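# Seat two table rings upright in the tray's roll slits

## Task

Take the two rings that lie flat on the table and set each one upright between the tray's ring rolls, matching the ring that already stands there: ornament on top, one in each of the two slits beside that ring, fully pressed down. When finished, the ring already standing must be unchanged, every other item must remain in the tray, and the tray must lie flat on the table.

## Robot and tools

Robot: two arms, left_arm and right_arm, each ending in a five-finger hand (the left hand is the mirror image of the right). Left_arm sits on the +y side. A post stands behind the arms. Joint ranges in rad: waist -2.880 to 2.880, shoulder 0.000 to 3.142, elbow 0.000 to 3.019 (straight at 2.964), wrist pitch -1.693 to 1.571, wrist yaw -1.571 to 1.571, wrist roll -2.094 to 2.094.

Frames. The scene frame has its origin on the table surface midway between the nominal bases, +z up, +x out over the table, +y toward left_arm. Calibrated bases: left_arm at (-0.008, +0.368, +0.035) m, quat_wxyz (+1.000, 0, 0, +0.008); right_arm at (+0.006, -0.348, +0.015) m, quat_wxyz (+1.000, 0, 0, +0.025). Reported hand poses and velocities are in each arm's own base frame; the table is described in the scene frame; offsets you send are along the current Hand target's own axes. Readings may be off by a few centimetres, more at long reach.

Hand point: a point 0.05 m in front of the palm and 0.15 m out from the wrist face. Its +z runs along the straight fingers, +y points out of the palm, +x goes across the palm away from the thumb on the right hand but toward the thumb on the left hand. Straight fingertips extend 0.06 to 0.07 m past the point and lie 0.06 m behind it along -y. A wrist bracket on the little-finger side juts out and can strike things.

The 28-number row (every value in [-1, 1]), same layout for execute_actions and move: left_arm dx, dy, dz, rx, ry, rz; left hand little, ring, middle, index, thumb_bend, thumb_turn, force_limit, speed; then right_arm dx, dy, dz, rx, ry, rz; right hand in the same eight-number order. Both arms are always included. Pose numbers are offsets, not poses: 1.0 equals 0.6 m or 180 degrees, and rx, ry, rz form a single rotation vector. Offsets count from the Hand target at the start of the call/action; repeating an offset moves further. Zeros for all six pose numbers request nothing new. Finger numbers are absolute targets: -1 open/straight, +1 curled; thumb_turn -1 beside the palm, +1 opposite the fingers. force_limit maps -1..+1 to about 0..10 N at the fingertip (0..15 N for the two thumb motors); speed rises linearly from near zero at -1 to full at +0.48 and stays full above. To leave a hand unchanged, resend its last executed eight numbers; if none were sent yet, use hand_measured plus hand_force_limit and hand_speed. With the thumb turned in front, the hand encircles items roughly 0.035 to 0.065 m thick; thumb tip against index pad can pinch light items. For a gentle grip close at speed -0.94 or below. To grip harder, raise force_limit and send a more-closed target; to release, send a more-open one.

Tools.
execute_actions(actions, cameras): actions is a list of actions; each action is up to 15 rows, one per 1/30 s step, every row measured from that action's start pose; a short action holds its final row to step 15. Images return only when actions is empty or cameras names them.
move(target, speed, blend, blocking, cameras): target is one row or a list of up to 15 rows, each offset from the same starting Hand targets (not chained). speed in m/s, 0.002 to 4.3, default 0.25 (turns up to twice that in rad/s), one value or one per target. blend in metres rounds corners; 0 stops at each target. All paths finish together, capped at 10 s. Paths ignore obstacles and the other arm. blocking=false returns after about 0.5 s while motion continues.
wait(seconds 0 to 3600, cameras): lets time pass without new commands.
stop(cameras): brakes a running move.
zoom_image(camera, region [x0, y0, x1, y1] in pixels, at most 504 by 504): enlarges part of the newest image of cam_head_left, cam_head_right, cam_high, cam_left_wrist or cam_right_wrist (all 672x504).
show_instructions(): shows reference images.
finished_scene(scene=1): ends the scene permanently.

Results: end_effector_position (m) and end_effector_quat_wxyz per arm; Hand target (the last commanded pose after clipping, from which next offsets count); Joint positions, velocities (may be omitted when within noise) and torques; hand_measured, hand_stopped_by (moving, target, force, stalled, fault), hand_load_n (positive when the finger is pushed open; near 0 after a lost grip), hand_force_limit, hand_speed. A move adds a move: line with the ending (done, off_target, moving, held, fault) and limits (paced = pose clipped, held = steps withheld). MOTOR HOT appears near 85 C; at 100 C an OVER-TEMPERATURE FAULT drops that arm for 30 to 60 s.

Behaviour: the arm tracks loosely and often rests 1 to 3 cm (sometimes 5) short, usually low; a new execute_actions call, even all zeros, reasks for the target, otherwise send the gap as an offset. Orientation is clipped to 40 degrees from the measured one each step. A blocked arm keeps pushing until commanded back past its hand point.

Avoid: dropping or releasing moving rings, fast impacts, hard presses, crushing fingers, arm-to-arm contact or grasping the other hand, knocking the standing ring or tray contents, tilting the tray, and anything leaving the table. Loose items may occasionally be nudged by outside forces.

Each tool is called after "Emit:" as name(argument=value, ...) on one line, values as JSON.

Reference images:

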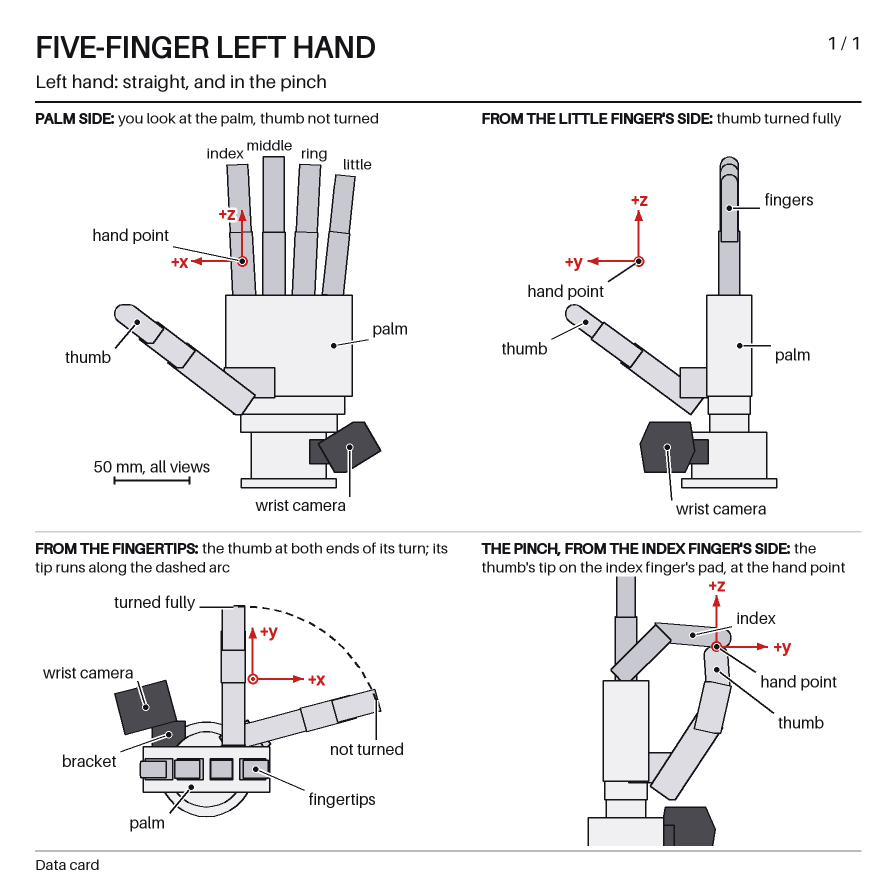

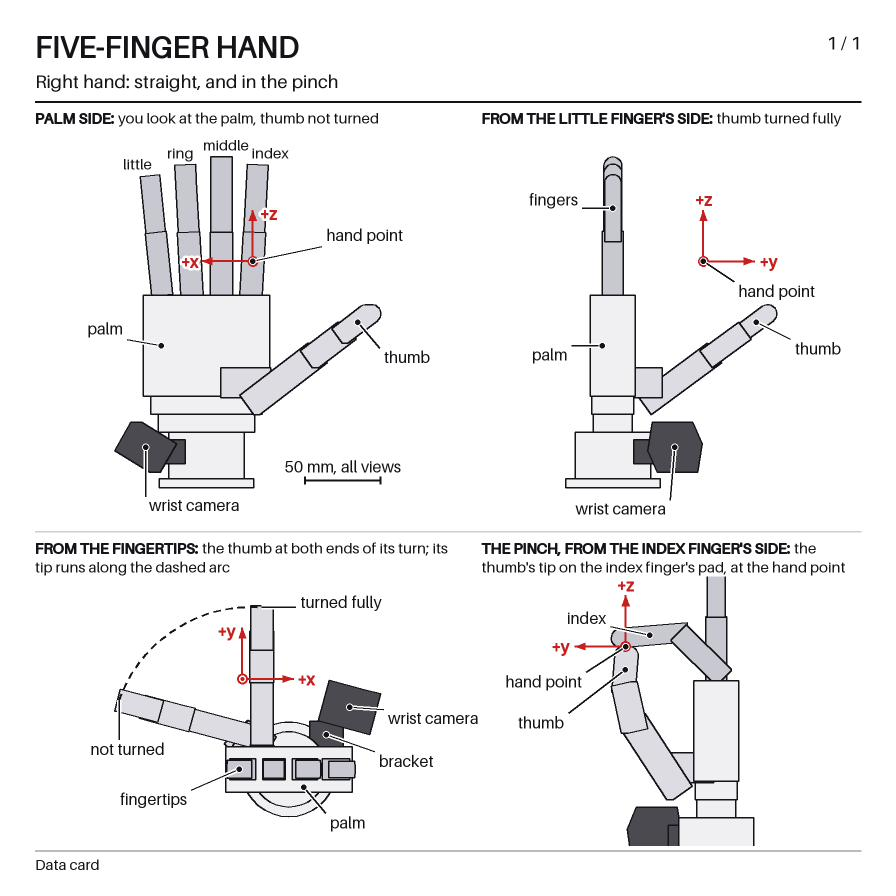

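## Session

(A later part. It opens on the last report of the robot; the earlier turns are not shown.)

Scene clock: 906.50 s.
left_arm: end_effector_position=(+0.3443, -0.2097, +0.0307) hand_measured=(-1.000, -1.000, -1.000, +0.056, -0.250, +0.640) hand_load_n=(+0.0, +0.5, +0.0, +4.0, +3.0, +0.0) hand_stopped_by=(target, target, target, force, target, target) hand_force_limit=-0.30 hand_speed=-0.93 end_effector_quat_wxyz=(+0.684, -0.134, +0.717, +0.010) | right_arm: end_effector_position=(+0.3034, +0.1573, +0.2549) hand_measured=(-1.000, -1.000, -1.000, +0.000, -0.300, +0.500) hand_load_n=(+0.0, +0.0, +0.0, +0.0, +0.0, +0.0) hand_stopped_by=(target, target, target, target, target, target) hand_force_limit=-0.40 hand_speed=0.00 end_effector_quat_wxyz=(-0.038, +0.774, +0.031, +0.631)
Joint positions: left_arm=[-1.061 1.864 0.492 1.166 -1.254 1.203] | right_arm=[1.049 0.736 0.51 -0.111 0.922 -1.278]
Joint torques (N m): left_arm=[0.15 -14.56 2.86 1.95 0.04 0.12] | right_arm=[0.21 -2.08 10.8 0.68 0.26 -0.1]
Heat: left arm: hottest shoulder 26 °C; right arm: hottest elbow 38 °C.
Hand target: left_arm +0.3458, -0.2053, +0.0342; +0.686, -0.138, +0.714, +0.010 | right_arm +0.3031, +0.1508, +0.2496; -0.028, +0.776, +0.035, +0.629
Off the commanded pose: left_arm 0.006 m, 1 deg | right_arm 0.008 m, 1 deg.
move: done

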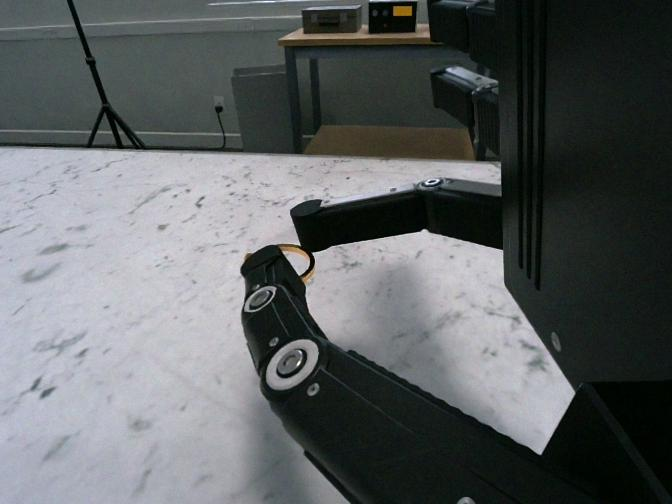

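Emit:
move(target=[0.0945,0.0168,0.0055,0,0,0,-1,-1,-1,0.14,-0.25,0.64,-0.3,-0.93,0,0,0,0,0,0,-1,-1,-1,0,-0.3,0.5,-0.4,0], speed=0.04, cameras=["cam_left_wrist"])

Emit:
zoom_image(camera="cam_left_wrist", region=[200, 160, 400, 320])

Scene clock: 910.93 s.
left_arm: end_effector_position=(+0.3410, -0.2037, -0.0201) hand_measured=(-1.000, -1.000, -1.000, +0.056, -0.250, +0.640) hand_load_n=(+0.0, +0.0, +0.0, +4.5, +3.0, -1.0) hand_stopped_by=(target, target, target, force, target, target) hand_force_limit=-0.30 hand_speed=-0.93 end_effector_quat_wxyz=(+0.685, -0.134, +0.717, +0.010) | right_arm: end_effector_position=(+0.3034, +0.1573, +0.2549) hand_measured=(-1.000, -1.000, -1.000, +0.000, -0.300, +0.500) hand_load_n=(+0.0, +0.0, +0.0, +0.0, +0.0, +0.5) hand_stopped_by=(target, target, target, target, target, target) hand_force_limit=-0.40 hand_speed=0.00 end_effector_quat_wxyz=(-0.038, +0.774, +0.031, +0.631)
Joint positions: left_arm=[-1.061 2.074 0.505 1.366 -1.254 1.208] | right_arm=[1.049 0.736 0.51 -0.111 0.922 -1.278]
Joint torques (N m): left_arm=[-0.44 -13.39 2.82 1.63 -0.01 0.03] | right_arm=[0.26 -1.61 10.69 0.84 0.23 -0.11]
Heat: left arm: hottest shoulder 27 °C; right arm: hottest elbow 38 °C.
Hand target: left_arm +0.3457, -0.2052, -0.0236; +0.686, -0.138, +0.714, +0.010 | right_arm +0.3031, +0.1508, +0.2496; -0.028, +0.776, +0.035, +0.629
Off the commanded pose: left_arm 0.006 m, 1 deg | right_arm 0.008 m, 1 deg.
move: done

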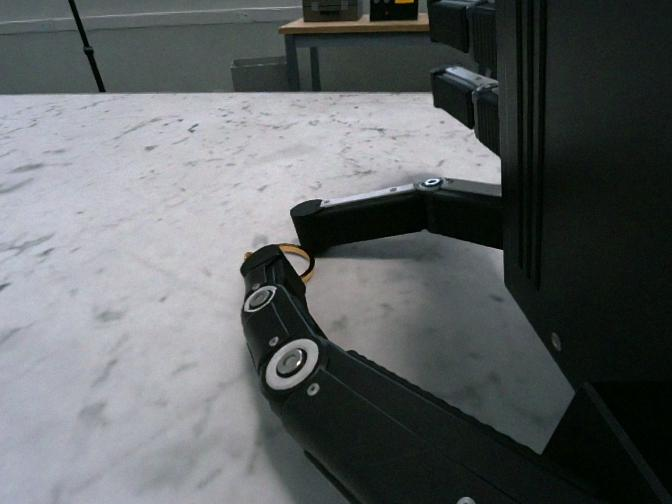

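Scaled by 2.520.

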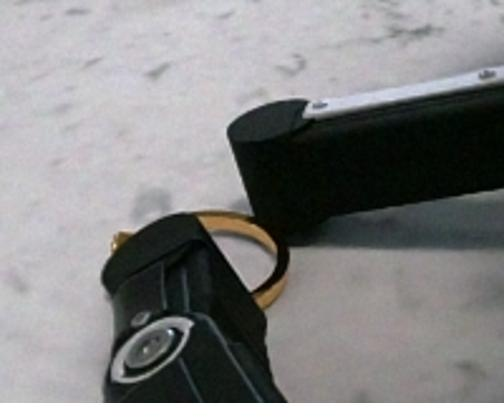

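Emit:
move(target=[[0,0,0,0,0,0,-1,-1,-1,0.03,-0.25,0.64,-0.3,-0.93,0,0,0,0,0,0,-1,-1,-1,0,-0.3,0.5,-0.4,0],[0,0,0,0,0,0,-1,-1,-1,-0.12,-0.28,0.64,-0.3,-0.5,0,0,0,0,0,0,-1,-1,-1,0,-0.3,0.5,-0.4,0],[0,0,0,0,0,0,-1,-1,-1,-0.12,-0.35,1,-0.3,0.3,0,0,0,0,0,0,-1,-1,-1,0,-0.3,0.5,-0.4,0],[-0.131,-0.0233,-0.0077,0,0,0,-1,-1,-1,-0.12,-0.8,1,-0.3,0.3,0,0,0,0,0,0,-1,-1,-1,0,-0.3,0.5,-0.4,0]], speed=0.08, cameras=["cam_left_wrist"])

Scene clock: 917.80 s.
left_arm: end_effector_position=(+0.3448, -0.2097, +0.0534) hand_measured=(-1.000, -1.000, -1.000, -0.120, -0.800, +1.000) hand_load_n=(+0.0, +0.0, +0.0, +0.0, +0.0, +0.5) hand_stopped_by=(target, target, target, target, target, target) hand_force_limit=-0.30 hand_speed=0.30 end_effector_quat_wxyz=(+0.686, -0.131, +0.715, +0.012) | right_arm: end_effector_position=(+0.3034, +0.1573, +0.2549) hand_measured=(-1.000, -1.000, -1.000, +0.000, -0.300, +0.500) hand_load_n=(+0.0, +0.0, +0.0, +0.0, +0.0, +0.5) hand_stopped_by=(target, target, target, target, target, target) hand_force_limit=-0.40 hand_speed=0.00 end_effector_quat_wxyz=(-0.038, +0.774, +0.031, +0.631)
Joint positions: left_arm=[-1.061 1.783 0.486 1.111 -1.254 1.23] | right_arm=[1.049 0.736 0.51 -0.111 0.922 -1.278]
Joint torques (N m): left_arm=[-0.79 -13.92 3.6 0.66 -0.03 -0.13] | right_arm=[-0.09 -1.9 10.84 0.92 0.23 -0.11]
Heat: left arm: hottest shoulder 27 °C; right arm: hottest elbow 38 °C.
Hand target: left_arm +0.3458, -0.2053, +0.0565; +0.686, -0.138, +0.714, +0.010 | right_arm +0.3031, +0.1508, +0.2496; -0.028, +0.776, +0.035, +0.629
Off the commanded pose: left_arm 0.006 m, 1 deg | right_arm 0.008 m, 1 deg.
move: done

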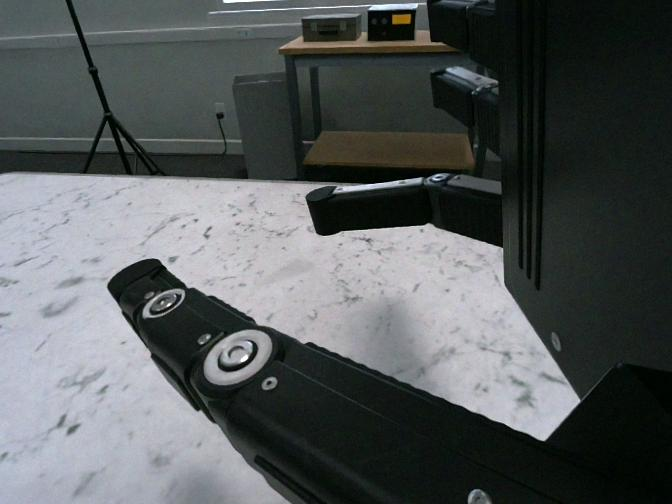

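Emit:
move(target=[-0.3702,0.447,0.215,0,0,0,-1,-1,-1,-0.12,-0.8,1,-0.3,0.3,0,0,0,0,0,0,-1,-1,-1,0,-0.3,0.5,-0.4,0], speed=0.2, cameras=["cam_left_wrist","cam_high","cam_head_right"])

Emit:
zoom_image(camera="cam_high", region=[190, 190, 330, 310])

Scene clock: 922.10 s.
left_arm: end_effector_position=(+0.4044, +0.1131, +0.1946) hand_measured=(-1.000, -1.000, -1.000, -0.120, -0.800, +1.000) hand_load_n=(+0.0, +0.5, +0.0, +0.0, +0.0, +0.0) hand_stopped_by=(target, target, target, target, target, target) hand_force_limit=-0.30 hand_speed=0.30 end_effector_quat_wxyz=(+0.673, -0.138, +0.726, +0.006) | right_arm: end_effector_position=(+0.3034, +0.1573, +0.2549) hand_measured=(-1.000, -1.000, -1.000, +0.000, -0.300, +0.500) hand_load_n=(+0.0, +0.0, +0.0, +0.0, +0.0, +0.5) hand_stopped_by=(target, target, target, target, target, target) hand_force_limit=-0.40 hand_speed=0.00 end_effector_quat_wxyz=(-0.038, +0.774, +0.031, +0.631)
Joint positions: left_arm=[0.103 0.886 0.316 0.476 -0.093 1.384] | right_arm=[1.049 0.736 0.51 -0.111 0.922 -1.278]
Joint torques (N m): left_arm=[0.21 -3.19 15.13 1.22 0.13 0.06] | right_arm=[0.15 -1.67 10.71 0.87 0.27 -0.1]
Heat: left arm: hottest shoulder 27 °C; right arm: hottest elbow 38 °C.
Hand target: left_arm +0.4198, +0.1197, +0.2203; +0.686, -0.138, +0.714, +0.010 | right_arm +0.3031, +0.1508, +0.2496; -0.028, +0.776, +0.035, +0.629
Off the commanded pose: left_arm 0.031 m, 2 deg | right_arm 0.008 m, 1 deg.
move: off_target (left_arm)
Images, in order (width x height): cam_head_right 672x504, cam_high 672x504, cam_left_wrist 672x504.

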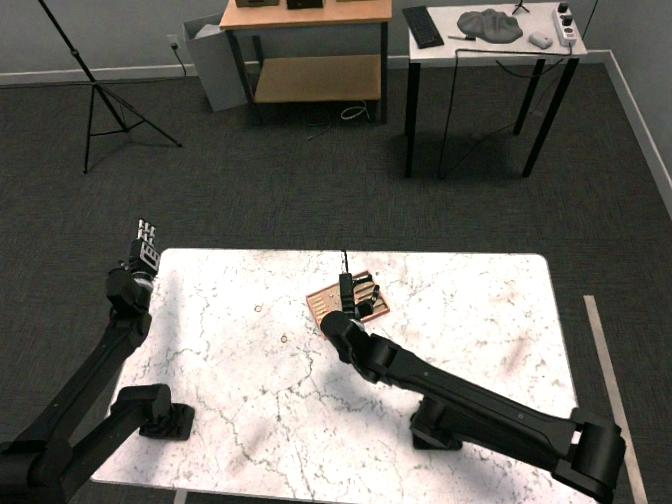

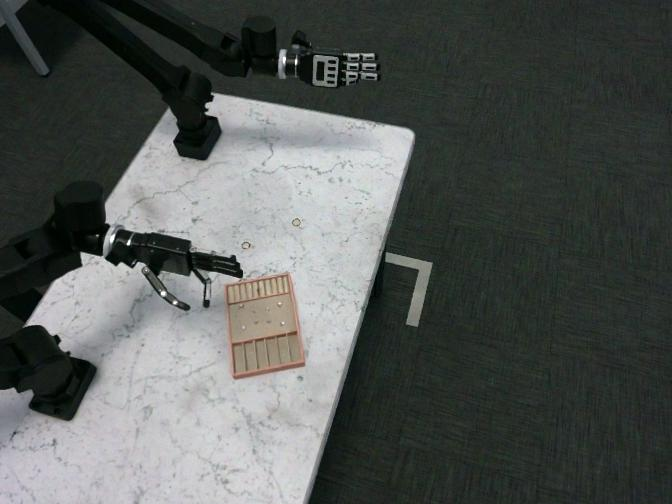

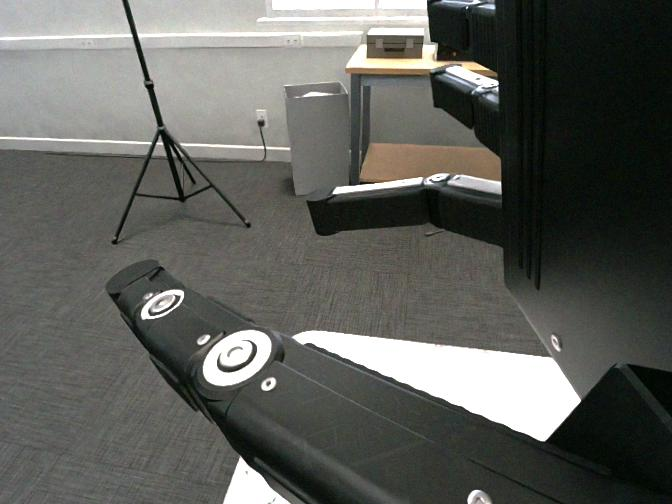

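Scaled by 3.600.

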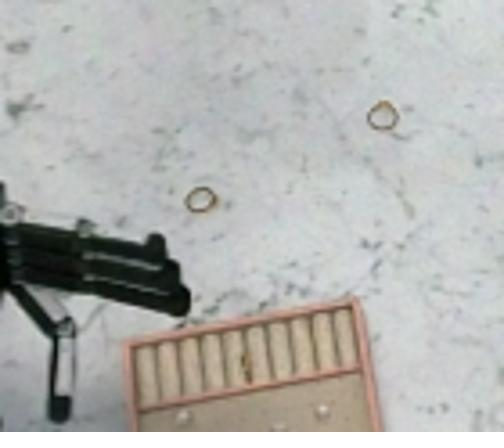

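Emit:
move(target=[0,0,0,0,0,0,-1,-1,-1,-0.12,-0.8,1,-0.3,0.3,-0.1657,-0.5952,0.1785,-0.0294,0.0525,0.0600,-1,-1,-1,-0.12,-0.8,1,-0.4,0.3], speed=0.15, cameras=["cam_right_wrist","cam_high"])

Scene clock: 931.87 s.
left_arm: end_effector_position=(+0.4044, +0.1131, +0.1946) hand_measured=(-1.000, -1.000, -1.000, -0.120, -0.800, +1.000) hand_load_n=(+0.0, +0.0, +0.0, +0.0, +0.0, +0.5) hand_stopped_by=(target, target, target, target, target, target) hand_force_limit=-0.30 hand_speed=0.30 end_effector_quat_wxyz=(+0.673, -0.138, +0.726, +0.006) | right_arm: end_effector_position=(+0.3554, +0.4986, +0.1315) hand_measured=(-1.000, -1.000, -1.000, -0.120, -0.800, +1.000) hand_load_n=(+0.0, +0.0, +0.0, +0.0, +0.0, +0.0) hand_stopped_by=(target, target, target, target, target, target) hand_force_limit=-0.40 hand_speed=0.30 end_effector_quat_wxyz=(-0.048, +0.725, -0.069, +0.684)
Joint positions: left_arm=[0.103 0.886 0.316 0.476 -0.093 1.384] | right_arm=[1.283 1.953 1.218 0.504 1.301 -1.183]
Joint torques (N m): left_arm=[-0.21 -3.14 15.23 1.4 0.19 0.06] | right_arm=[1.32 -15.27 12.26 1.37 0.43 -0.13]
Heat: left arm: hottest elbow 30 °C; right arm: hottest elbow 38 °C.
Hand target: left_arm +0.4198, +0.1197, +0.2203; +0.686, -0.138, +0.714, +0.010 | right_arm +0.3546, +0.5141, +0.1298; -0.054, +0.723, -0.069, +0.686
Off the commanded pose: left_arm 0.031 m, 2 deg | right_arm 0.016 m, 1 deg.
move: off_target (right_arm)
Images, in order (width x height): cam_high 672x504, cam_right_wrist 672x504.

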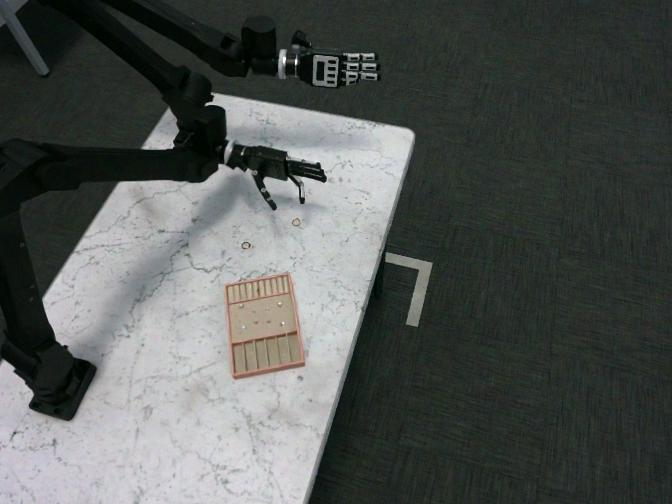

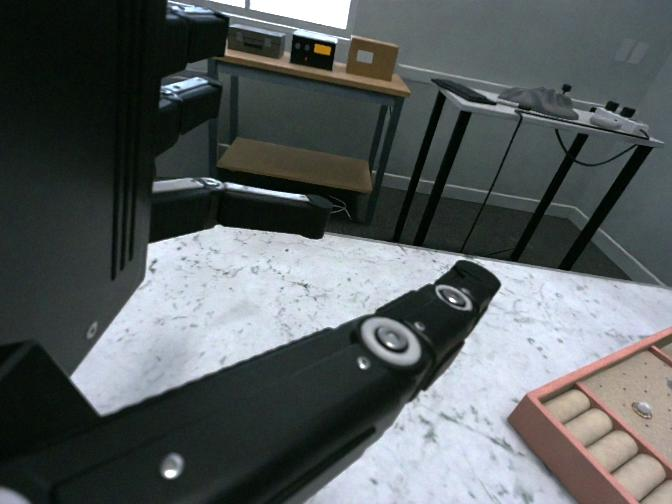

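Emit:
move(target=[0,0,0,0,0,0,-1,-1,-1,-0.12,-0.8,1,-0.3,0.3,-0.1147,0.0202,0.0061,0,0,0,-1,-1,-1,-0.12,-1,1,-0.4,0.3], speed=0.1, cameras=["cam_right_wrist","cam_high"])

Scene clock: 934.93 s.
left_arm: end_effector_position=(+0.4044, +0.1131, +0.1946) hand_measured=(-1.000, -1.000, -1.000, -0.120, -0.800, +1.000) hand_load_n=(+0.0, +0.0, +0.0, +0.0, +0.0, +0.5) hand_stopped_by=(target, target, target, target, target, target) hand_force_limit=-0.30 hand_speed=0.30 end_effector_quat_wxyz=(+0.673, -0.138, +0.726, +0.006) | right_arm: end_effector_position=(+0.3571, +0.5041, +0.0670) hand_measured=(-1.000, -1.000, -1.000, -0.120, -1.000, +1.000) hand_load_n=(+0.0, +0.0, +0.0, +0.0, +0.0, +0.0) hand_stopped_by=(target, target, target, target, target, target) hand_force_limit=-0.40 hand_speed=0.30 end_effector_quat_wxyz=(-0.052, +0.723, -0.073, +0.685)
Joint positions: left_arm=[0.103 0.886 0.316 0.476 -0.093 1.384] | right_arm=[1.283 2.086 1.218 0.651 1.302 -1.184]
Joint torques (N m): left_arm=[-0.32 -3.96 15.24 1.35 0.16 0.07] | right_arm=[1.44 -15.62 10.07 1.37 0.39 -0.1]
Heat: left arm: hottest elbow 32 °C; right arm: hottest elbow 39 °C.
Hand target: left_arm +0.4198, +0.1197, +0.2203; +0.686, -0.138, +0.714, +0.010 | right_arm +0.3545, +0.5141, +0.0599; -0.054, +0.723, -0.069, +0.686
Off the commanded pose: left_arm 0.031 m, 2 deg | right_arm 0.013 m, 1 deg.
move: off_target (right_arm)
Images, in order (width x height): cam_high 672x504, cam_right_wrist 672x504.

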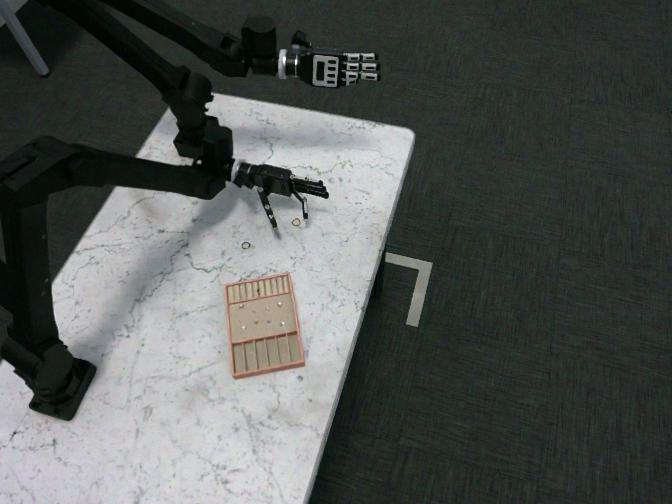

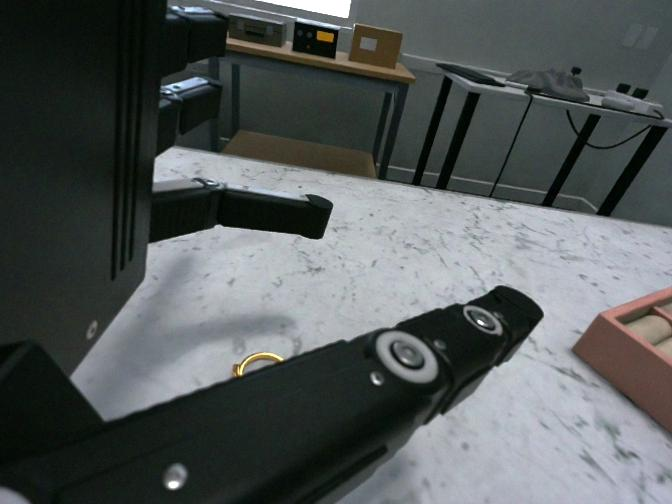

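Emit:
move(target=[0,0,0,0,0,0,-1,-1,-1,-0.12,-0.8,1,-0.3,0.3,-0.0114,-0.0694,0.0154,0,0,0,-1,-1,-1,-0.12,-1,1,-0.4,0.3], speed=0.1, cameras=["cam_right_wrist"])

Scene clock: 940.87 s.
left_arm: end_effector_position=(+0.4044, +0.1131, +0.1946) hand_measured=(-1.000, -1.000, -1.000, -0.120, -0.800, +1.000) hand_load_n=(+0.0, +0.0, +0.0, +0.0, +0.0, +0.0) hand_stopped_by=(target, target, target, target, target, target) hand_force_limit=-0.30 hand_speed=0.30 end_effector_quat_wxyz=(+0.673, -0.138, +0.726, +0.006) | right_arm: end_effector_position=(+0.3677, +0.5429, +0.0685) hand_measured=(-1.000, -1.000, -1.000, -0.120, -1.000, +1.000) hand_load_n=(+0.0, +0.0, +0.0, +0.0, +0.0, +0.0) hand_stopped_by=(target, target, target, target, target, target) hand_force_limit=-0.40 hand_speed=0.30 end_effector_quat_wxyz=(-0.056, +0.721, -0.076, +0.686)
Joint positions: left_arm=[0.103 0.886 0.316 0.476 -0.093 1.384] | right_arm=[1.285 2.156 1.357 0.599 1.304 -1.192]
Joint torques (N m): left_arm=[0.5 -2.84 14.89 1.46 0.11 0.08] | right_arm=[1.55 -16.85 11.73 0.7 0.37 -0.07]
Heat: left arm: hottest elbow 34 °C; right arm: hottest elbow 39 °C.
Hand target: left_arm +0.4198, +0.1197, +0.2203; +0.686, -0.138, +0.714, +0.010 | right_arm +0.3647, +0.5561, +0.0600; -0.054, +0.723, -0.069, +0.686
Off the commanded pose: left_arm 0.031 m, 2 deg | right_arm 0.016 m, 1 deg.
move: off_target (right_arm)

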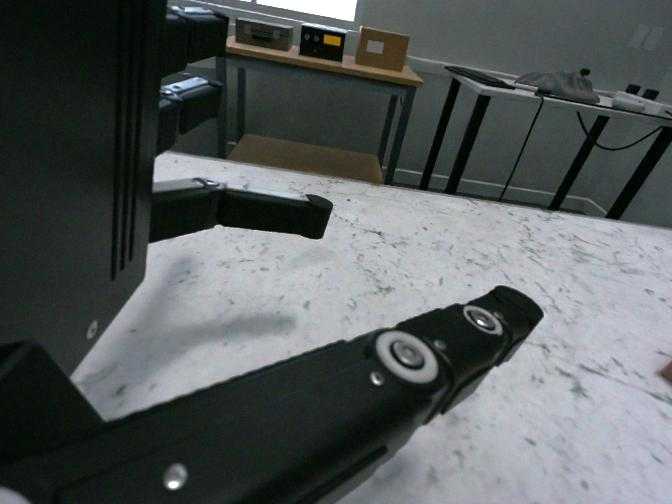

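Emit:
move(target=[0,0,0,0,0,0,-1,-1,-1,-0.12,-0.8,1,-0.3,0.3,-0.0574,0.0102,0.0031,0,0,0,-1,-1,-1,-0.12,-1,1,-0.4,0.3], speed=0.08, cameras=["cam_right_wrist"])

Scene clock: 943.80 s.
left_arm: end_effector_position=(+0.4044, +0.1131, +0.1946) hand_measured=(-1.000, -1.000, -1.000, -0.120, -0.800, +1.000) hand_load_n=(-0.5, +0.0, +0.0, +0.0, +0.0, +0.5) hand_stopped_by=(target, target, target, target, target, target) hand_force_limit=-0.30 hand_speed=0.30 end_effector_quat_wxyz=(+0.673, -0.138, +0.726, +0.006) | right_arm: end_effector_position=(+0.3676, +0.5425, +0.0309) hand_measured=(-1.000, -1.000, -1.000, -0.120, -1.000, +1.000) hand_load_n=(+0.0, +0.0, +0.0, +0.0, +0.0, +0.5) hand_stopped_by=(target, target, target, target, target, target) hand_force_limit=-0.40 hand_speed=0.30 end_effector_quat_wxyz=(-0.045, +0.725, -0.068, +0.684)
Joint positions: left_arm=[0.103 0.886 0.316 0.476 -0.093 1.384] | right_arm=[1.285 2.227 1.366 0.634 1.305 -1.192]
Joint torques (N m): left_arm=[0.09 -4.48 15.08 1.57 0.15 0.07] | right_arm=[1.44 -17.9 10.93 1.39 0.41 -0.03]
Heat: left arm: hottest elbow 35 °C; right arm: hottest elbow 39 °C.
Hand target: left_arm +0.4198, +0.1197, +0.2203; +0.686, -0.138, +0.714, +0.010 | right_arm +0.3647, +0.5559, +0.0249; -0.054, +0.723, -0.070, +0.686
Off the commanded pose: left_arm 0.031 m, 2 deg | right_arm 0.015 m, 1 deg.
move: off_target (right_arm)

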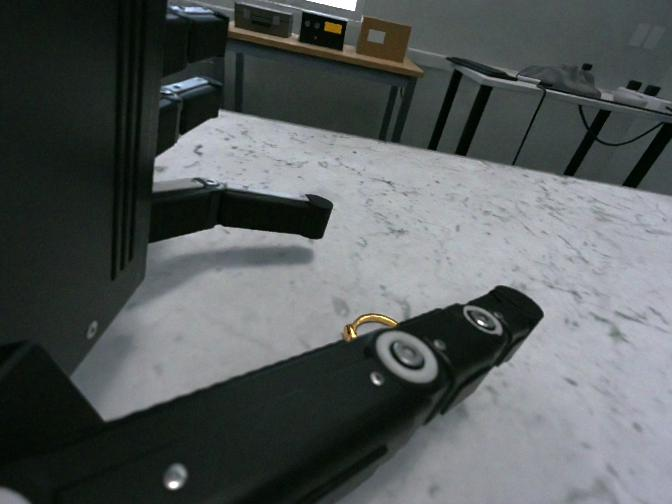

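Emit:
move(target=[[0,0,0,0,0,0,-1,-1,-1,-0.12,-0.8,1,-0.3,0.3,0.079,0.0218,-0.0195,0,0,0,-1,-1,-1,-0.12,-1,1,-0.4,0.3],[0,0,0,0,0,0,-1,-1,-1,-0.12,-0.8,1,-0.3,0.3,-0.0035,0.0332,-0.0152,0,0,0,-1,-1,-1,-0.12,-1,1,-0.4,0.3]], speed=0.1, cameras=["cam_right_wrist"])

Scene clock: 953.00 s.
left_arm: end_effector_position=(+0.4044, +0.1131, +0.1946) hand_measured=(-1.000, -1.000, -1.000, -0.120, -0.800, +1.000) hand_load_n=(+0.0, +0.0, +0.0, +0.0, +0.0, +0.5) hand_stopped_by=(target, target, target, target, target, target) hand_force_limit=-0.30 hand_speed=0.30 end_effector_quat_wxyz=(+0.673, -0.138, +0.726, +0.006) | right_arm: end_effector_position=(+0.3616, +0.5338, +0.0341) hand_measured=(-1.000, -1.000, -1.000, -0.120, -1.000, +1.000) hand_load_n=(+0.0, +0.0, +0.0, +0.0, +0.0, +0.0) hand_stopped_by=(target, target, target, target, target, target) hand_force_limit=-0.40 hand_speed=0.30 end_effector_quat_wxyz=(-0.054, +0.721, -0.076, +0.686)
Joint positions: left_arm=[0.103 0.886 0.316 0.476 -0.093 1.384] | right_arm=[1.29 2.205 1.324 0.678 1.311 -1.19]
Joint torques (N m): left_arm=[0.79 -3.96 15.38 1.48 0.15 0.05] | right_arm=[2.2 -16.85 7.9 1.33 0.39 0.02]
Heat: left arm: hottest elbow 37 °C; right arm: hottest elbow 40 °C.
Hand target: left_arm +0.4198, +0.1197, +0.2203; +0.686, -0.138, +0.714, +0.010 | right_arm +0.3548, +0.5370, +0.0200; -0.054, +0.723, -0.069, +0.686
Off the commanded pose: left_arm 0.031 m, 2 deg | right_arm 0.016 m, 1 deg.
move: off_target (right_arm)

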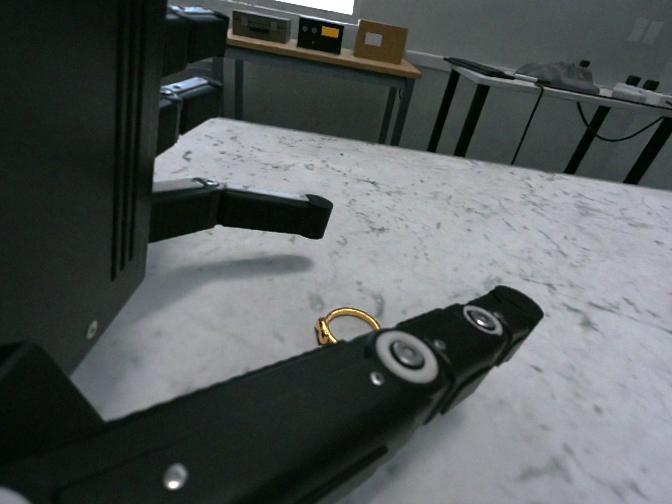

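Emit:
move(target=[0,0,0,0,0,0,-1,-1,-1,-0.12,-0.8,1,-0.3,0.3,-0.0395,0.0153,0.0023,0,0,0,-1,-1,-1,-0.12,-1,1,-0.4,0.3], speed=0.05, cameras=["cam_right_wrist"])

Scene clock: 956.27 s.
left_arm: end_effector_position=(+0.4044, +0.1131, +0.1946) hand_measured=(-1.000, -1.000, -1.000, -0.120, -0.800, +1.000) hand_load_n=(+0.0, +0.0, +0.0, +0.0, +0.0, +0.0) hand_stopped_by=(target, target, target, target, target, target) hand_force_limit=-0.30 hand_speed=0.30 end_effector_quat_wxyz=(+0.673, -0.138, +0.726, +0.006) | right_arm: end_effector_position=(+0.3616, +0.5336, +0.0185) hand_measured=(-1.000, -1.000, -1.000, -0.120, -1.000, +1.000) hand_load_n=(+0.0, +0.0, +0.0, +0.0, +0.0, +0.0) hand_stopped_by=(target, target, target, target, target, target) hand_force_limit=-0.40 hand_speed=0.30 end_effector_quat_wxyz=(-0.061, +0.718, -0.083, +0.688)
Joint positions: left_arm=[0.103 0.886 0.316 0.476 -0.093 1.384] | right_arm=[1.29 2.238 1.324 0.733 1.312 -1.192]
Joint torques (N m): left_arm=[0.03 -3.78 15.35 1.37 0.12 0.05] | right_arm=[1.79 -16.73 6.84 1.35 0.21 0]
Heat: left arm: hottest elbow 38 °C; right arm: hottest elbow 40 °C.
Hand target: left_arm +0.4198, +0.1197, +0.2203; +0.686, -0.138, +0.714, +0.010 | right_arm +0.3547, +0.5321, -0.0050; -0.054, +0.723, -0.069, +0.686
Off the commanded pose: left_arm 0.031 m, 2 deg | right_arm 0.025 m, 2 deg.
move: off_target (right_arm)

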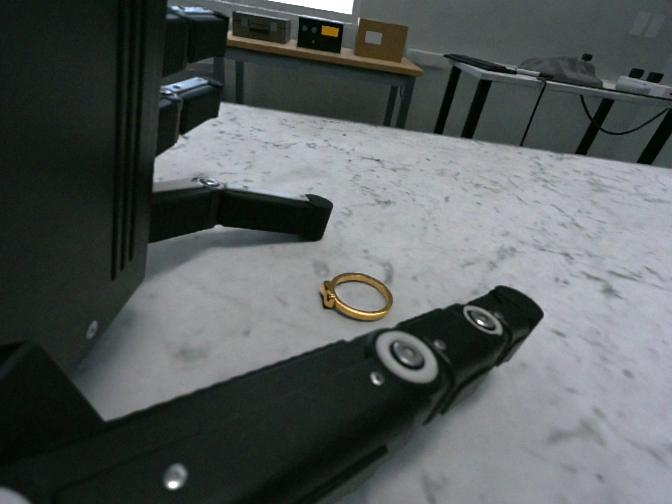

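Emit:
move(target=[0,0,0,0,0,0,-1,-1,-1,-0.12,-0.8,1,-0.3,0.3,-0.0311,0.0055,0.0017,0,0,0,-1,-1,-1,-0.12,-1,1,-0.4,0.3], speed=0.05, cameras=["cam_right_wrist"])

Scene clock: 958.60 s.
left_arm: end_effector_position=(+0.4044, +0.1131, +0.1946) hand_measured=(-1.000, -1.000, -1.000, -0.120, -0.800, +1.000) hand_load_n=(+0.0, +0.0, +0.0, +0.0, +0.0, +0.5) hand_stopped_by=(target, target, target, target, target, target) hand_force_limit=-0.30 hand_speed=0.30 end_effector_quat_wxyz=(+0.673, -0.138, +0.726, +0.006) | right_arm: end_effector_position=(+0.3619, +0.5339, +0.0159) hand_measured=(-1.000, -1.000, -1.000, -0.120, -1.000, +1.000) hand_load_n=(+0.0, +0.0, +0.0, -0.5, +0.0, +0.5) hand_stopped_by=(target, target, target, target, target, target) hand_force_limit=-0.40 hand_speed=0.30 end_effector_quat_wxyz=(-0.067, +0.715, -0.090, +0.690)
Joint positions: left_arm=[0.103 0.886 0.316 0.476 -0.093 1.384] | right_arm=[1.29 2.249 1.324 0.774 1.316 -1.203]
Joint torques (N m): left_arm=[-0.38 -2.84 15.05 1.43 0.13 0.04] | right_arm=[1.67 -14.62 7.2 1.01 0.09 0.1]
Heat: left arm: hottest elbow 39 °C; right arm: hottest elbow 39 °C.
Hand target: left_arm +0.4198, +0.1197, +0.2203; +0.686, -0.138, +0.714, +0.010 | right_arm +0.3547, +0.5320, -0.0242; -0.054, +0.723, -0.069, +0.686
Off the commanded pose: left_arm 0.031 m, 2 deg | right_arm 0.041 m, 3 deg.
move: off_target (right_arm)

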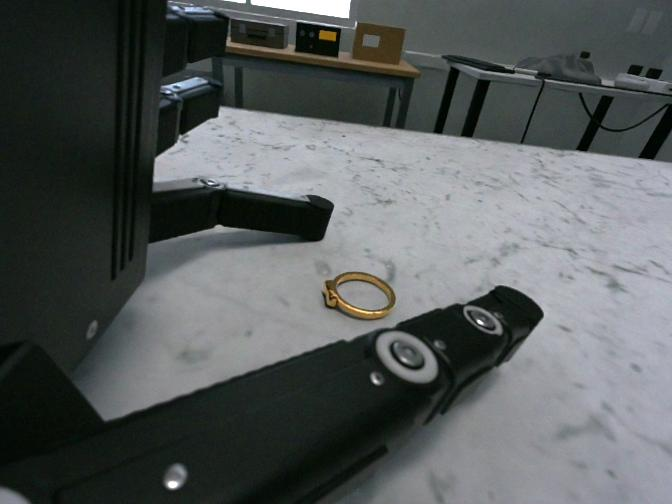

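Emit:
move(target=[0,0,0,0,0,0,-1,-1,-1,-0.12,-0.8,1,-0.3,0.3,0.1131,-0.0199,-0.006,0,0,0.0556,-1,-1,-1,-0.12,-1,1,-0.4,0.3], speed=0.1, cameras=["cam_right_wrist"])

Scene clock: 968.27 s.
left_arm: end_effector_position=(+0.4044, +0.1131, +0.1946) hand_measured=(-1.000, -1.000, -1.000, -0.120, -0.800, +1.000) hand_load_n=(+0.0, +0.0, +0.0, +0.0, +0.0, +0.5) hand_stopped_by=(target, target, target, target, target, target) hand_force_limit=-0.30 hand_speed=0.30 end_effector_quat_wxyz=(+0.673, -0.138, +0.726, +0.006) | right_arm: end_effector_position=(+0.3590, +0.5326, +0.0485) hand_measured=(-1.000, -1.000, -1.000, -0.120, -1.000, +1.000) hand_load_n=(+0.0, +0.0, +0.0, +0.0, +0.0, +0.5) hand_stopped_by=(target, target, target, target, target, target) hand_force_limit=-0.40 hand_speed=0.30 end_effector_quat_wxyz=(-0.113, +0.711, -0.137, +0.681)
Joint positions: left_arm=[0.103 0.886 0.316 0.476 -0.093 1.384] | right_arm=[1.29 2.147 1.286 0.672 1.311 -1.034]
Joint torques (N m): left_arm=[0.03 -2.9 15.21 1.55 0.14 0.06] | right_arm=[1.14 -19.25 6.89 0.65 0.15 0.07]
Heat: left arm: hottest elbow 41 °C; right arm: hottest elbow 38 °C.
Hand target: left_arm +0.4198, +0.1197, +0.2203; +0.686, -0.138, +0.714, +0.010 | right_arm +0.3548, +0.5319, +0.0448; -0.114, +0.714, -0.132, +0.678
Off the commanded pose: left_arm 0.031 m, 2 deg | right_arm 0.006 m, 1 deg.
move: done

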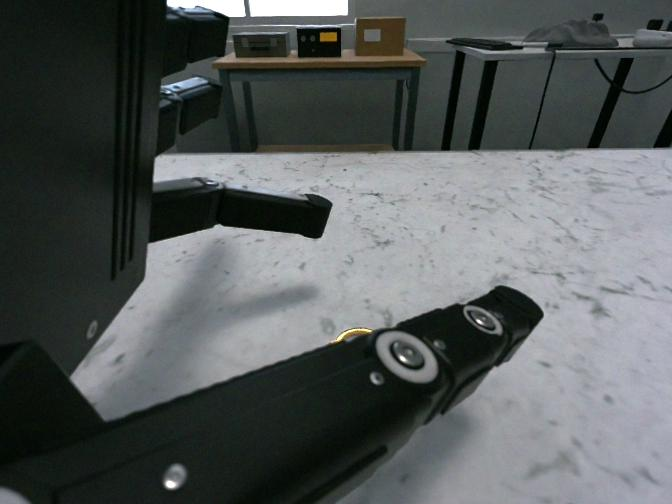

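Emit:
move(target=[0,0,0,0,0,0,-1,-1,-1,-0.12,-0.8,1,-0.3,0.3,-0.0706,0.0346,0.0044,0,0,0,-1,-1,-1,-0.12,-1,1,-0.4,0.3], speed=0.06, cameras=["cam_right_wrist"])

Scene clock: 972.83 s.
left_arm: end_effector_position=(+0.4044, +0.1131, +0.1946) hand_measured=(-1.000, -1.000, -1.000, -0.120, -0.800, +1.000) hand_load_n=(+0.5, +0.0, +0.0, +0.0, +0.0, +0.5) hand_stopped_by=(target, target, target, target, target, target) hand_force_limit=-0.30 hand_speed=0.30 end_effector_quat_wxyz=(+0.673, -0.138, +0.726, +0.006) | right_arm: end_effector_position=(+0.3580, +0.5297, +0.0180) hand_measured=(-1.000, -1.000, -1.000, -0.120, -1.000, +1.000) hand_load_n=(+0.0, +0.0, +0.0, +0.0, +0.0, +0.0) hand_stopped_by=(target, target, target, target, target, target) hand_force_limit=-0.40 hand_speed=0.30 end_effector_quat_wxyz=(-0.120, +0.710, -0.141, +0.680)
Joint positions: left_arm=[0.103 0.886 0.316 0.476 -0.093 1.384] | right_arm=[1.29 2.201 1.276 0.743 1.308 -1.024]
Joint torques (N m): left_arm=[-0.5 -3.84 15.2 1.57 0.13 0.1] | right_arm=[1.03 -16.21 6.72 1.4 0.17 0.06]
Heat: left arm: hottest elbow 42 °C; right arm: hottest elbow 38 °C.
Hand target: left_arm +0.4198, +0.1197, +0.2203; +0.686, -0.138, +0.714, +0.010 | right_arm +0.3548, +0.5269, -0.0021; -0.114, +0.714, -0.132, +0.678
Off the commanded pose: left_arm 0.031 m, 2 deg | right_arm 0.021 m, 1 deg.
move: off_target (right_arm)

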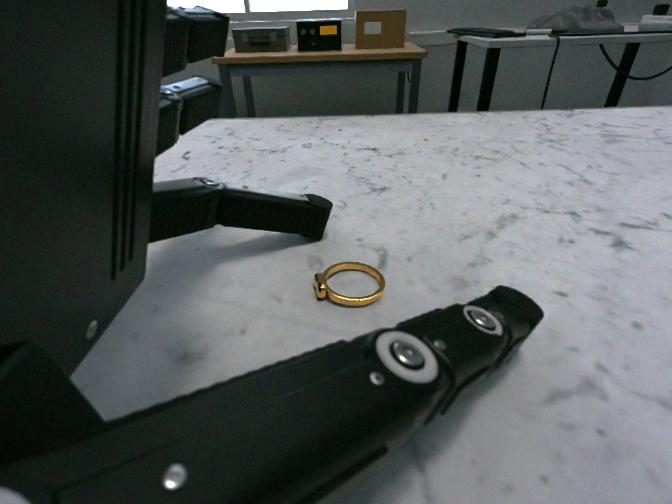

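Emit:
move(target=[0,0,0,0,0,0,-1,-1,-1,-0.12,-0.8,1,-0.3,0.3,-0.0313,0.0114,0.0018,0,0,0,-1,-1,-1,-0.12,-1,1,-0.4,0.3], speed=0.06, cameras=["cam_right_wrist"])

Scene clock: 975.20 s.
left_arm: end_effector_position=(+0.4044, +0.1131, +0.1946) hand_measured=(-1.000, -1.000, -1.000, -0.120, -0.800, +1.000) hand_load_n=(+0.0, +0.0, -0.5, +0.0, +0.0, +0.0) hand_stopped_by=(target, target, target, target, target, target) hand_force_limit=-0.30 hand_speed=0.30 end_effector_quat_wxyz=(+0.673, -0.138, +0.726, +0.006) | right_arm: end_effector_position=(+0.3584, +0.5304, +0.0157) hand_measured=(-1.000, -1.000, -1.000, -0.120, -1.000, +1.000) hand_load_n=(+0.0, +0.0, +0.0, +0.0, +0.0, -1.0) hand_stopped_by=(target, target, target, target, target, target) hand_force_limit=-0.40 hand_speed=0.30 end_effector_quat_wxyz=(-0.127, +0.705, -0.148, +0.682)
Joint positions: left_arm=[0.103 0.886 0.316 0.476 -0.093 1.384] | right_arm=[1.29 2.212 1.276 0.784 1.311 -1.033]
Joint torques (N m): left_arm=[-0.21 -3.25 15.09 1.46 0.18 0.07] | right_arm=[1.03 -14.27 7.02 1.1 0.02 0.1]
Heat: left arm: hottest elbow 42 °C; right arm: hottest elbow 38 °C.
Hand target: left_arm +0.4198, +0.1197, +0.2203; +0.686, -0.138, +0.714, +0.010 | right_arm +0.3549, +0.5270, -0.0220; -0.114, +0.714, -0.132, +0.678
Off the commanded pose: left_arm 0.031 m, 2 deg | right_arm 0.038 m, 3 deg.
move: off_target (right_arm)

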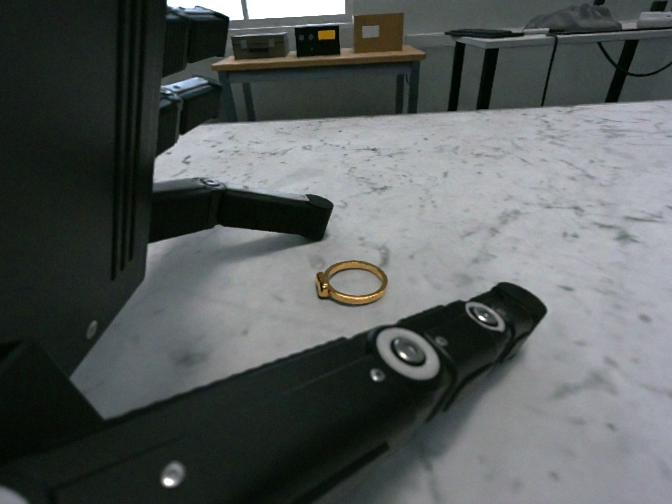

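Emit:
move(target=[[0,0,0,0,0,0,-1,-1,-1,-0.12,-0.8,1,-0.3,0.3,0.1055,-0.0327,-0.0293,0,0,-0.0139,-1,-1,-1,-0.12,-0.8,1,-0.4,0.3],[0,0,0,0,0,0,-1,-1,-1,-0.12,-0.8,1,-0.3,0.3,0.0475,-0.0117,-0.026,0,0,-0.0139,-1,-1,-1,-0.12,-0.8,1,-0.4,0.3]], speed=0.08, cameras=["cam_right_wrist"])

Scene clock: 981.63 s.
left_arm: end_effector_position=(+0.4044, +0.1131, +0.1946) hand_measured=(-1.000, -1.000, -1.000, -0.120, -0.800, +1.000) hand_load_n=(+0.0, +0.0, +0.0, +0.0, +0.0, +0.0) hand_stopped_by=(target, target, target, target, target, target) hand_force_limit=-0.30 hand_speed=0.30 end_effector_quat_wxyz=(+0.673, -0.138, +0.726, +0.006) | right_arm: end_effector_position=(+0.3476, +0.5237, +0.0240) hand_measured=(-1.000, -1.000, -1.000, -0.120, -0.800, +1.000) hand_load_n=(+0.5, +0.0, +0.0, +0.0, +0.0, +0.5) hand_stopped_by=(target, target, target, target, target, target) hand_force_limit=-0.40 hand_speed=0.30 end_effector_quat_wxyz=(-0.102, +0.714, -0.125, +0.681)
Joint positions: left_arm=[0.103 0.886 0.316 0.476 -0.093 1.384] | right_arm=[1.305 2.18 1.256 0.716 1.325 -1.045]
Joint torques (N m): left_arm=[-0.62 -3.84 15.08 1.39 0.19 0.02] | right_arm=[1.67 -17.08 6.98 1.36 0.39 0]
Heat: left arm: hottest elbow 43 °C; right arm: hottest elbow 38 °C.
Hand target: left_arm +0.4198, +0.1197, +0.2203; +0.686, -0.138, +0.714, +0.010 | right_arm +0.3409, +0.5240, +0.0079; -0.099, +0.716, -0.117, +0.681
Off the commanded pose: left_arm 0.031 m, 2 deg | right_arm 0.017 m, 1 deg.
move: off_target (right_arm)

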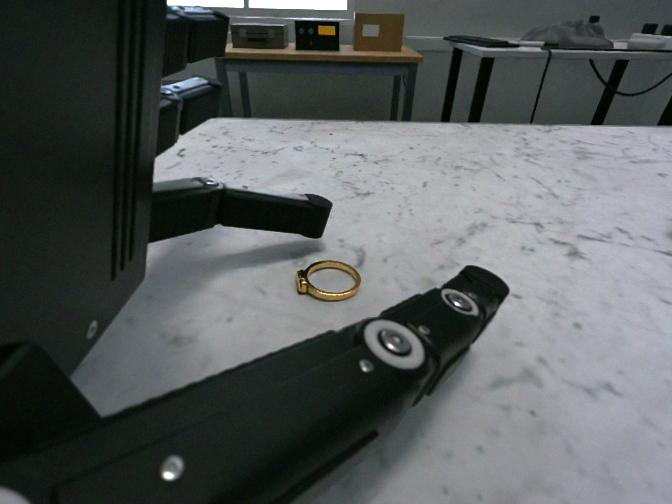

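Emit:
move(target=[[0,0,0,0,0,0,-1,-1,-1,-0.12,-0.8,1,-0.3,0.3,0.0532,-0.0235,-0.0115,0,0,0,-1,-1,-1,-0.12,-0.8,1,-0.4,0.3],[0,0,0,0,0,0,-1,-1,-1,-0.12,-0.8,1,-0.3,0.3,-0.0182,-0.001,-0.0077,0,0,0,-1,-1,-1,-0.12,-0.8,1,-0.4,0.3]], speed=0.08, cameras=["cam_right_wrist"])

Scene clock: 986.30 s.
left_arm: end_effector_position=(+0.4044, +0.1131, +0.1946) hand_measured=(-1.000, -1.000, -1.000, -0.120, -0.800, +1.000) hand_load_n=(+0.0, +0.0, +0.0, +0.5, +0.0, +0.5) hand_stopped_by=(target, target, target, target, target, target) hand_force_limit=-0.30 hand_speed=0.30 end_effector_quat_wxyz=(+0.673, -0.138, +0.726, +0.006) | right_arm: end_effector_position=(+0.3411, +0.5239, +0.0167) hand_measured=(-1.000, -1.000, -1.000, -0.120, -0.800, +1.000) hand_load_n=(+0.0, +0.0, +0.0, +0.0, +0.0, +0.0) hand_stopped_by=(target, target, target, target, target, target) hand_force_limit=-0.40 hand_speed=0.30 end_effector_quat_wxyz=(-0.100, +0.714, -0.125, +0.682)
Joint positions: left_arm=[0.103 0.886 0.316 0.476 -0.093 1.384] | right_arm=[1.316 2.193 1.256 0.72 1.338 -1.04]
Joint torques (N m): left_arm=[0.56 -3.31 15.02 1.51 0.15 0.03] | right_arm=[1.14 -15.74 7.91 1.16 0.22 0.06]
Heat: left arm: hottest elbow 44 °C; right arm: hottest elbow 38 °C.
Hand target: left_arm +0.4198, +0.1197, +0.2203; +0.686, -0.138, +0.714, +0.010 | right_arm +0.3357, +0.5280, -0.0021; -0.099, +0.716, -0.116, +0.681
Off the commanded pose: left_arm 0.031 m, 2 deg | right_arm 0.020 m, 1 deg.
move: off_target (right_arm)

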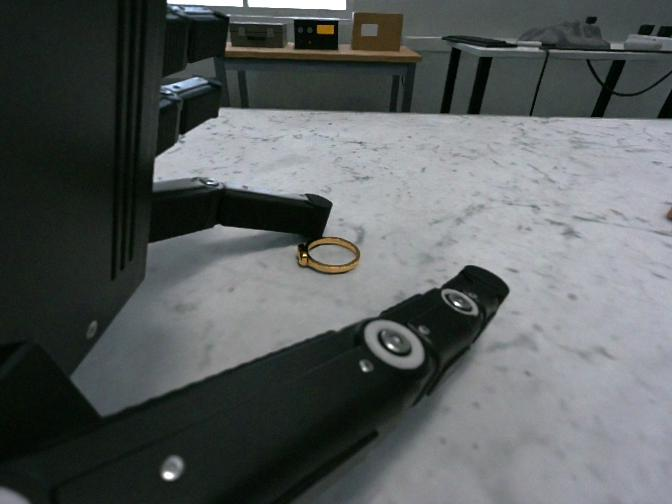

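Emit:
zoom_image(camera="cam_right_wrist", region=[250, 160, 450, 320])

Scaled by 2.520.

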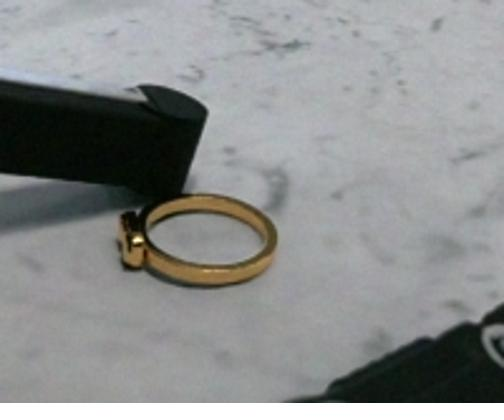

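Emit:
move(target=[[0,0,0,0,0,0,-1,-1,-1,-0.12,-0.8,1,-0.3,0.3,0.0598,-0.0328,0.003,0,0,0,-1,-1,-1,-0.14,-0.8,1,-0.4,0.3],[0,0,0,0,0,0,-1,-1,-1,-0.12,-0.8,1,-0.3,0.3,-0.0037,-0.0128,0.0065,0,0,0,-1,-1,-1,-0.14,-0.8,1,-0.4,0.3]], speed=0.08, cameras=["cam_right_wrist"])

Emit:
zoom_image(camera="cam_right_wrist", region=[250, 160, 450, 320])

Scene clock: 993.70 s.
left_arm: end_effector_position=(+0.4044, +0.1131, +0.1946) hand_measured=(-1.000, -1.000, -1.000, -0.120, -0.800, +1.000) hand_load_n=(+0.0, +0.0, +0.0, +0.0, +0.0, +0.5) hand_stopped_by=(target, target, target, target, target, target) hand_force_limit=-0.30 hand_speed=0.30 end_effector_quat_wxyz=(+0.673, -0.138, +0.726, +0.006) | right_arm: end_effector_position=(+0.3414, +0.5268, +0.0166) hand_measured=(-1.000, -1.000, -1.000, -0.140, -0.800, +1.000) hand_load_n=(+0.0, +0.0, +0.0, -0.5, +0.0, +0.5) hand_stopped_by=(target, target, target, target, target, target) hand_force_limit=-0.40 hand_speed=0.30 end_effector_quat_wxyz=(-0.097, +0.715, -0.121, +0.682)
Joint positions: left_arm=[0.103 0.886 0.316 0.476 -0.093 1.384] | right_arm=[1.316 2.198 1.267 0.707 1.338 -1.043]
Joint torques (N m): left_arm=[-0.21 -3.37 15.21 1.48 0.19 0.05] | right_arm=[1.2 -15.21 9.63 1.28 0.18 0.02]
Heat: left arm: hottest elbow 45 °C; right arm: hottest elbow 37 °C.
Hand target: left_arm +0.4198, +0.1197, +0.2203; +0.686, -0.138, +0.714, +0.010 | right_arm +0.3398, +0.5359, -0.0021; -0.099, +0.716, -0.117, +0.681
Off the commanded pose: left_arm 0.031 m, 2 deg | right_arm 0.021 m, 1 deg.
move: off_target (right_arm)

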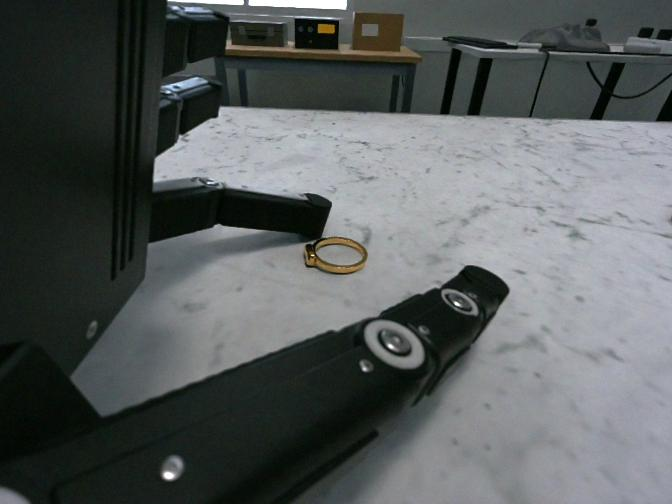

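Scaled by 2.520.

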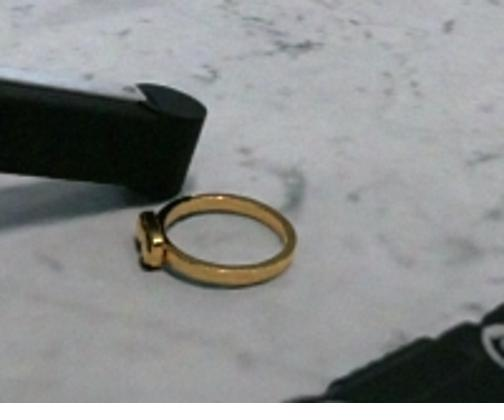

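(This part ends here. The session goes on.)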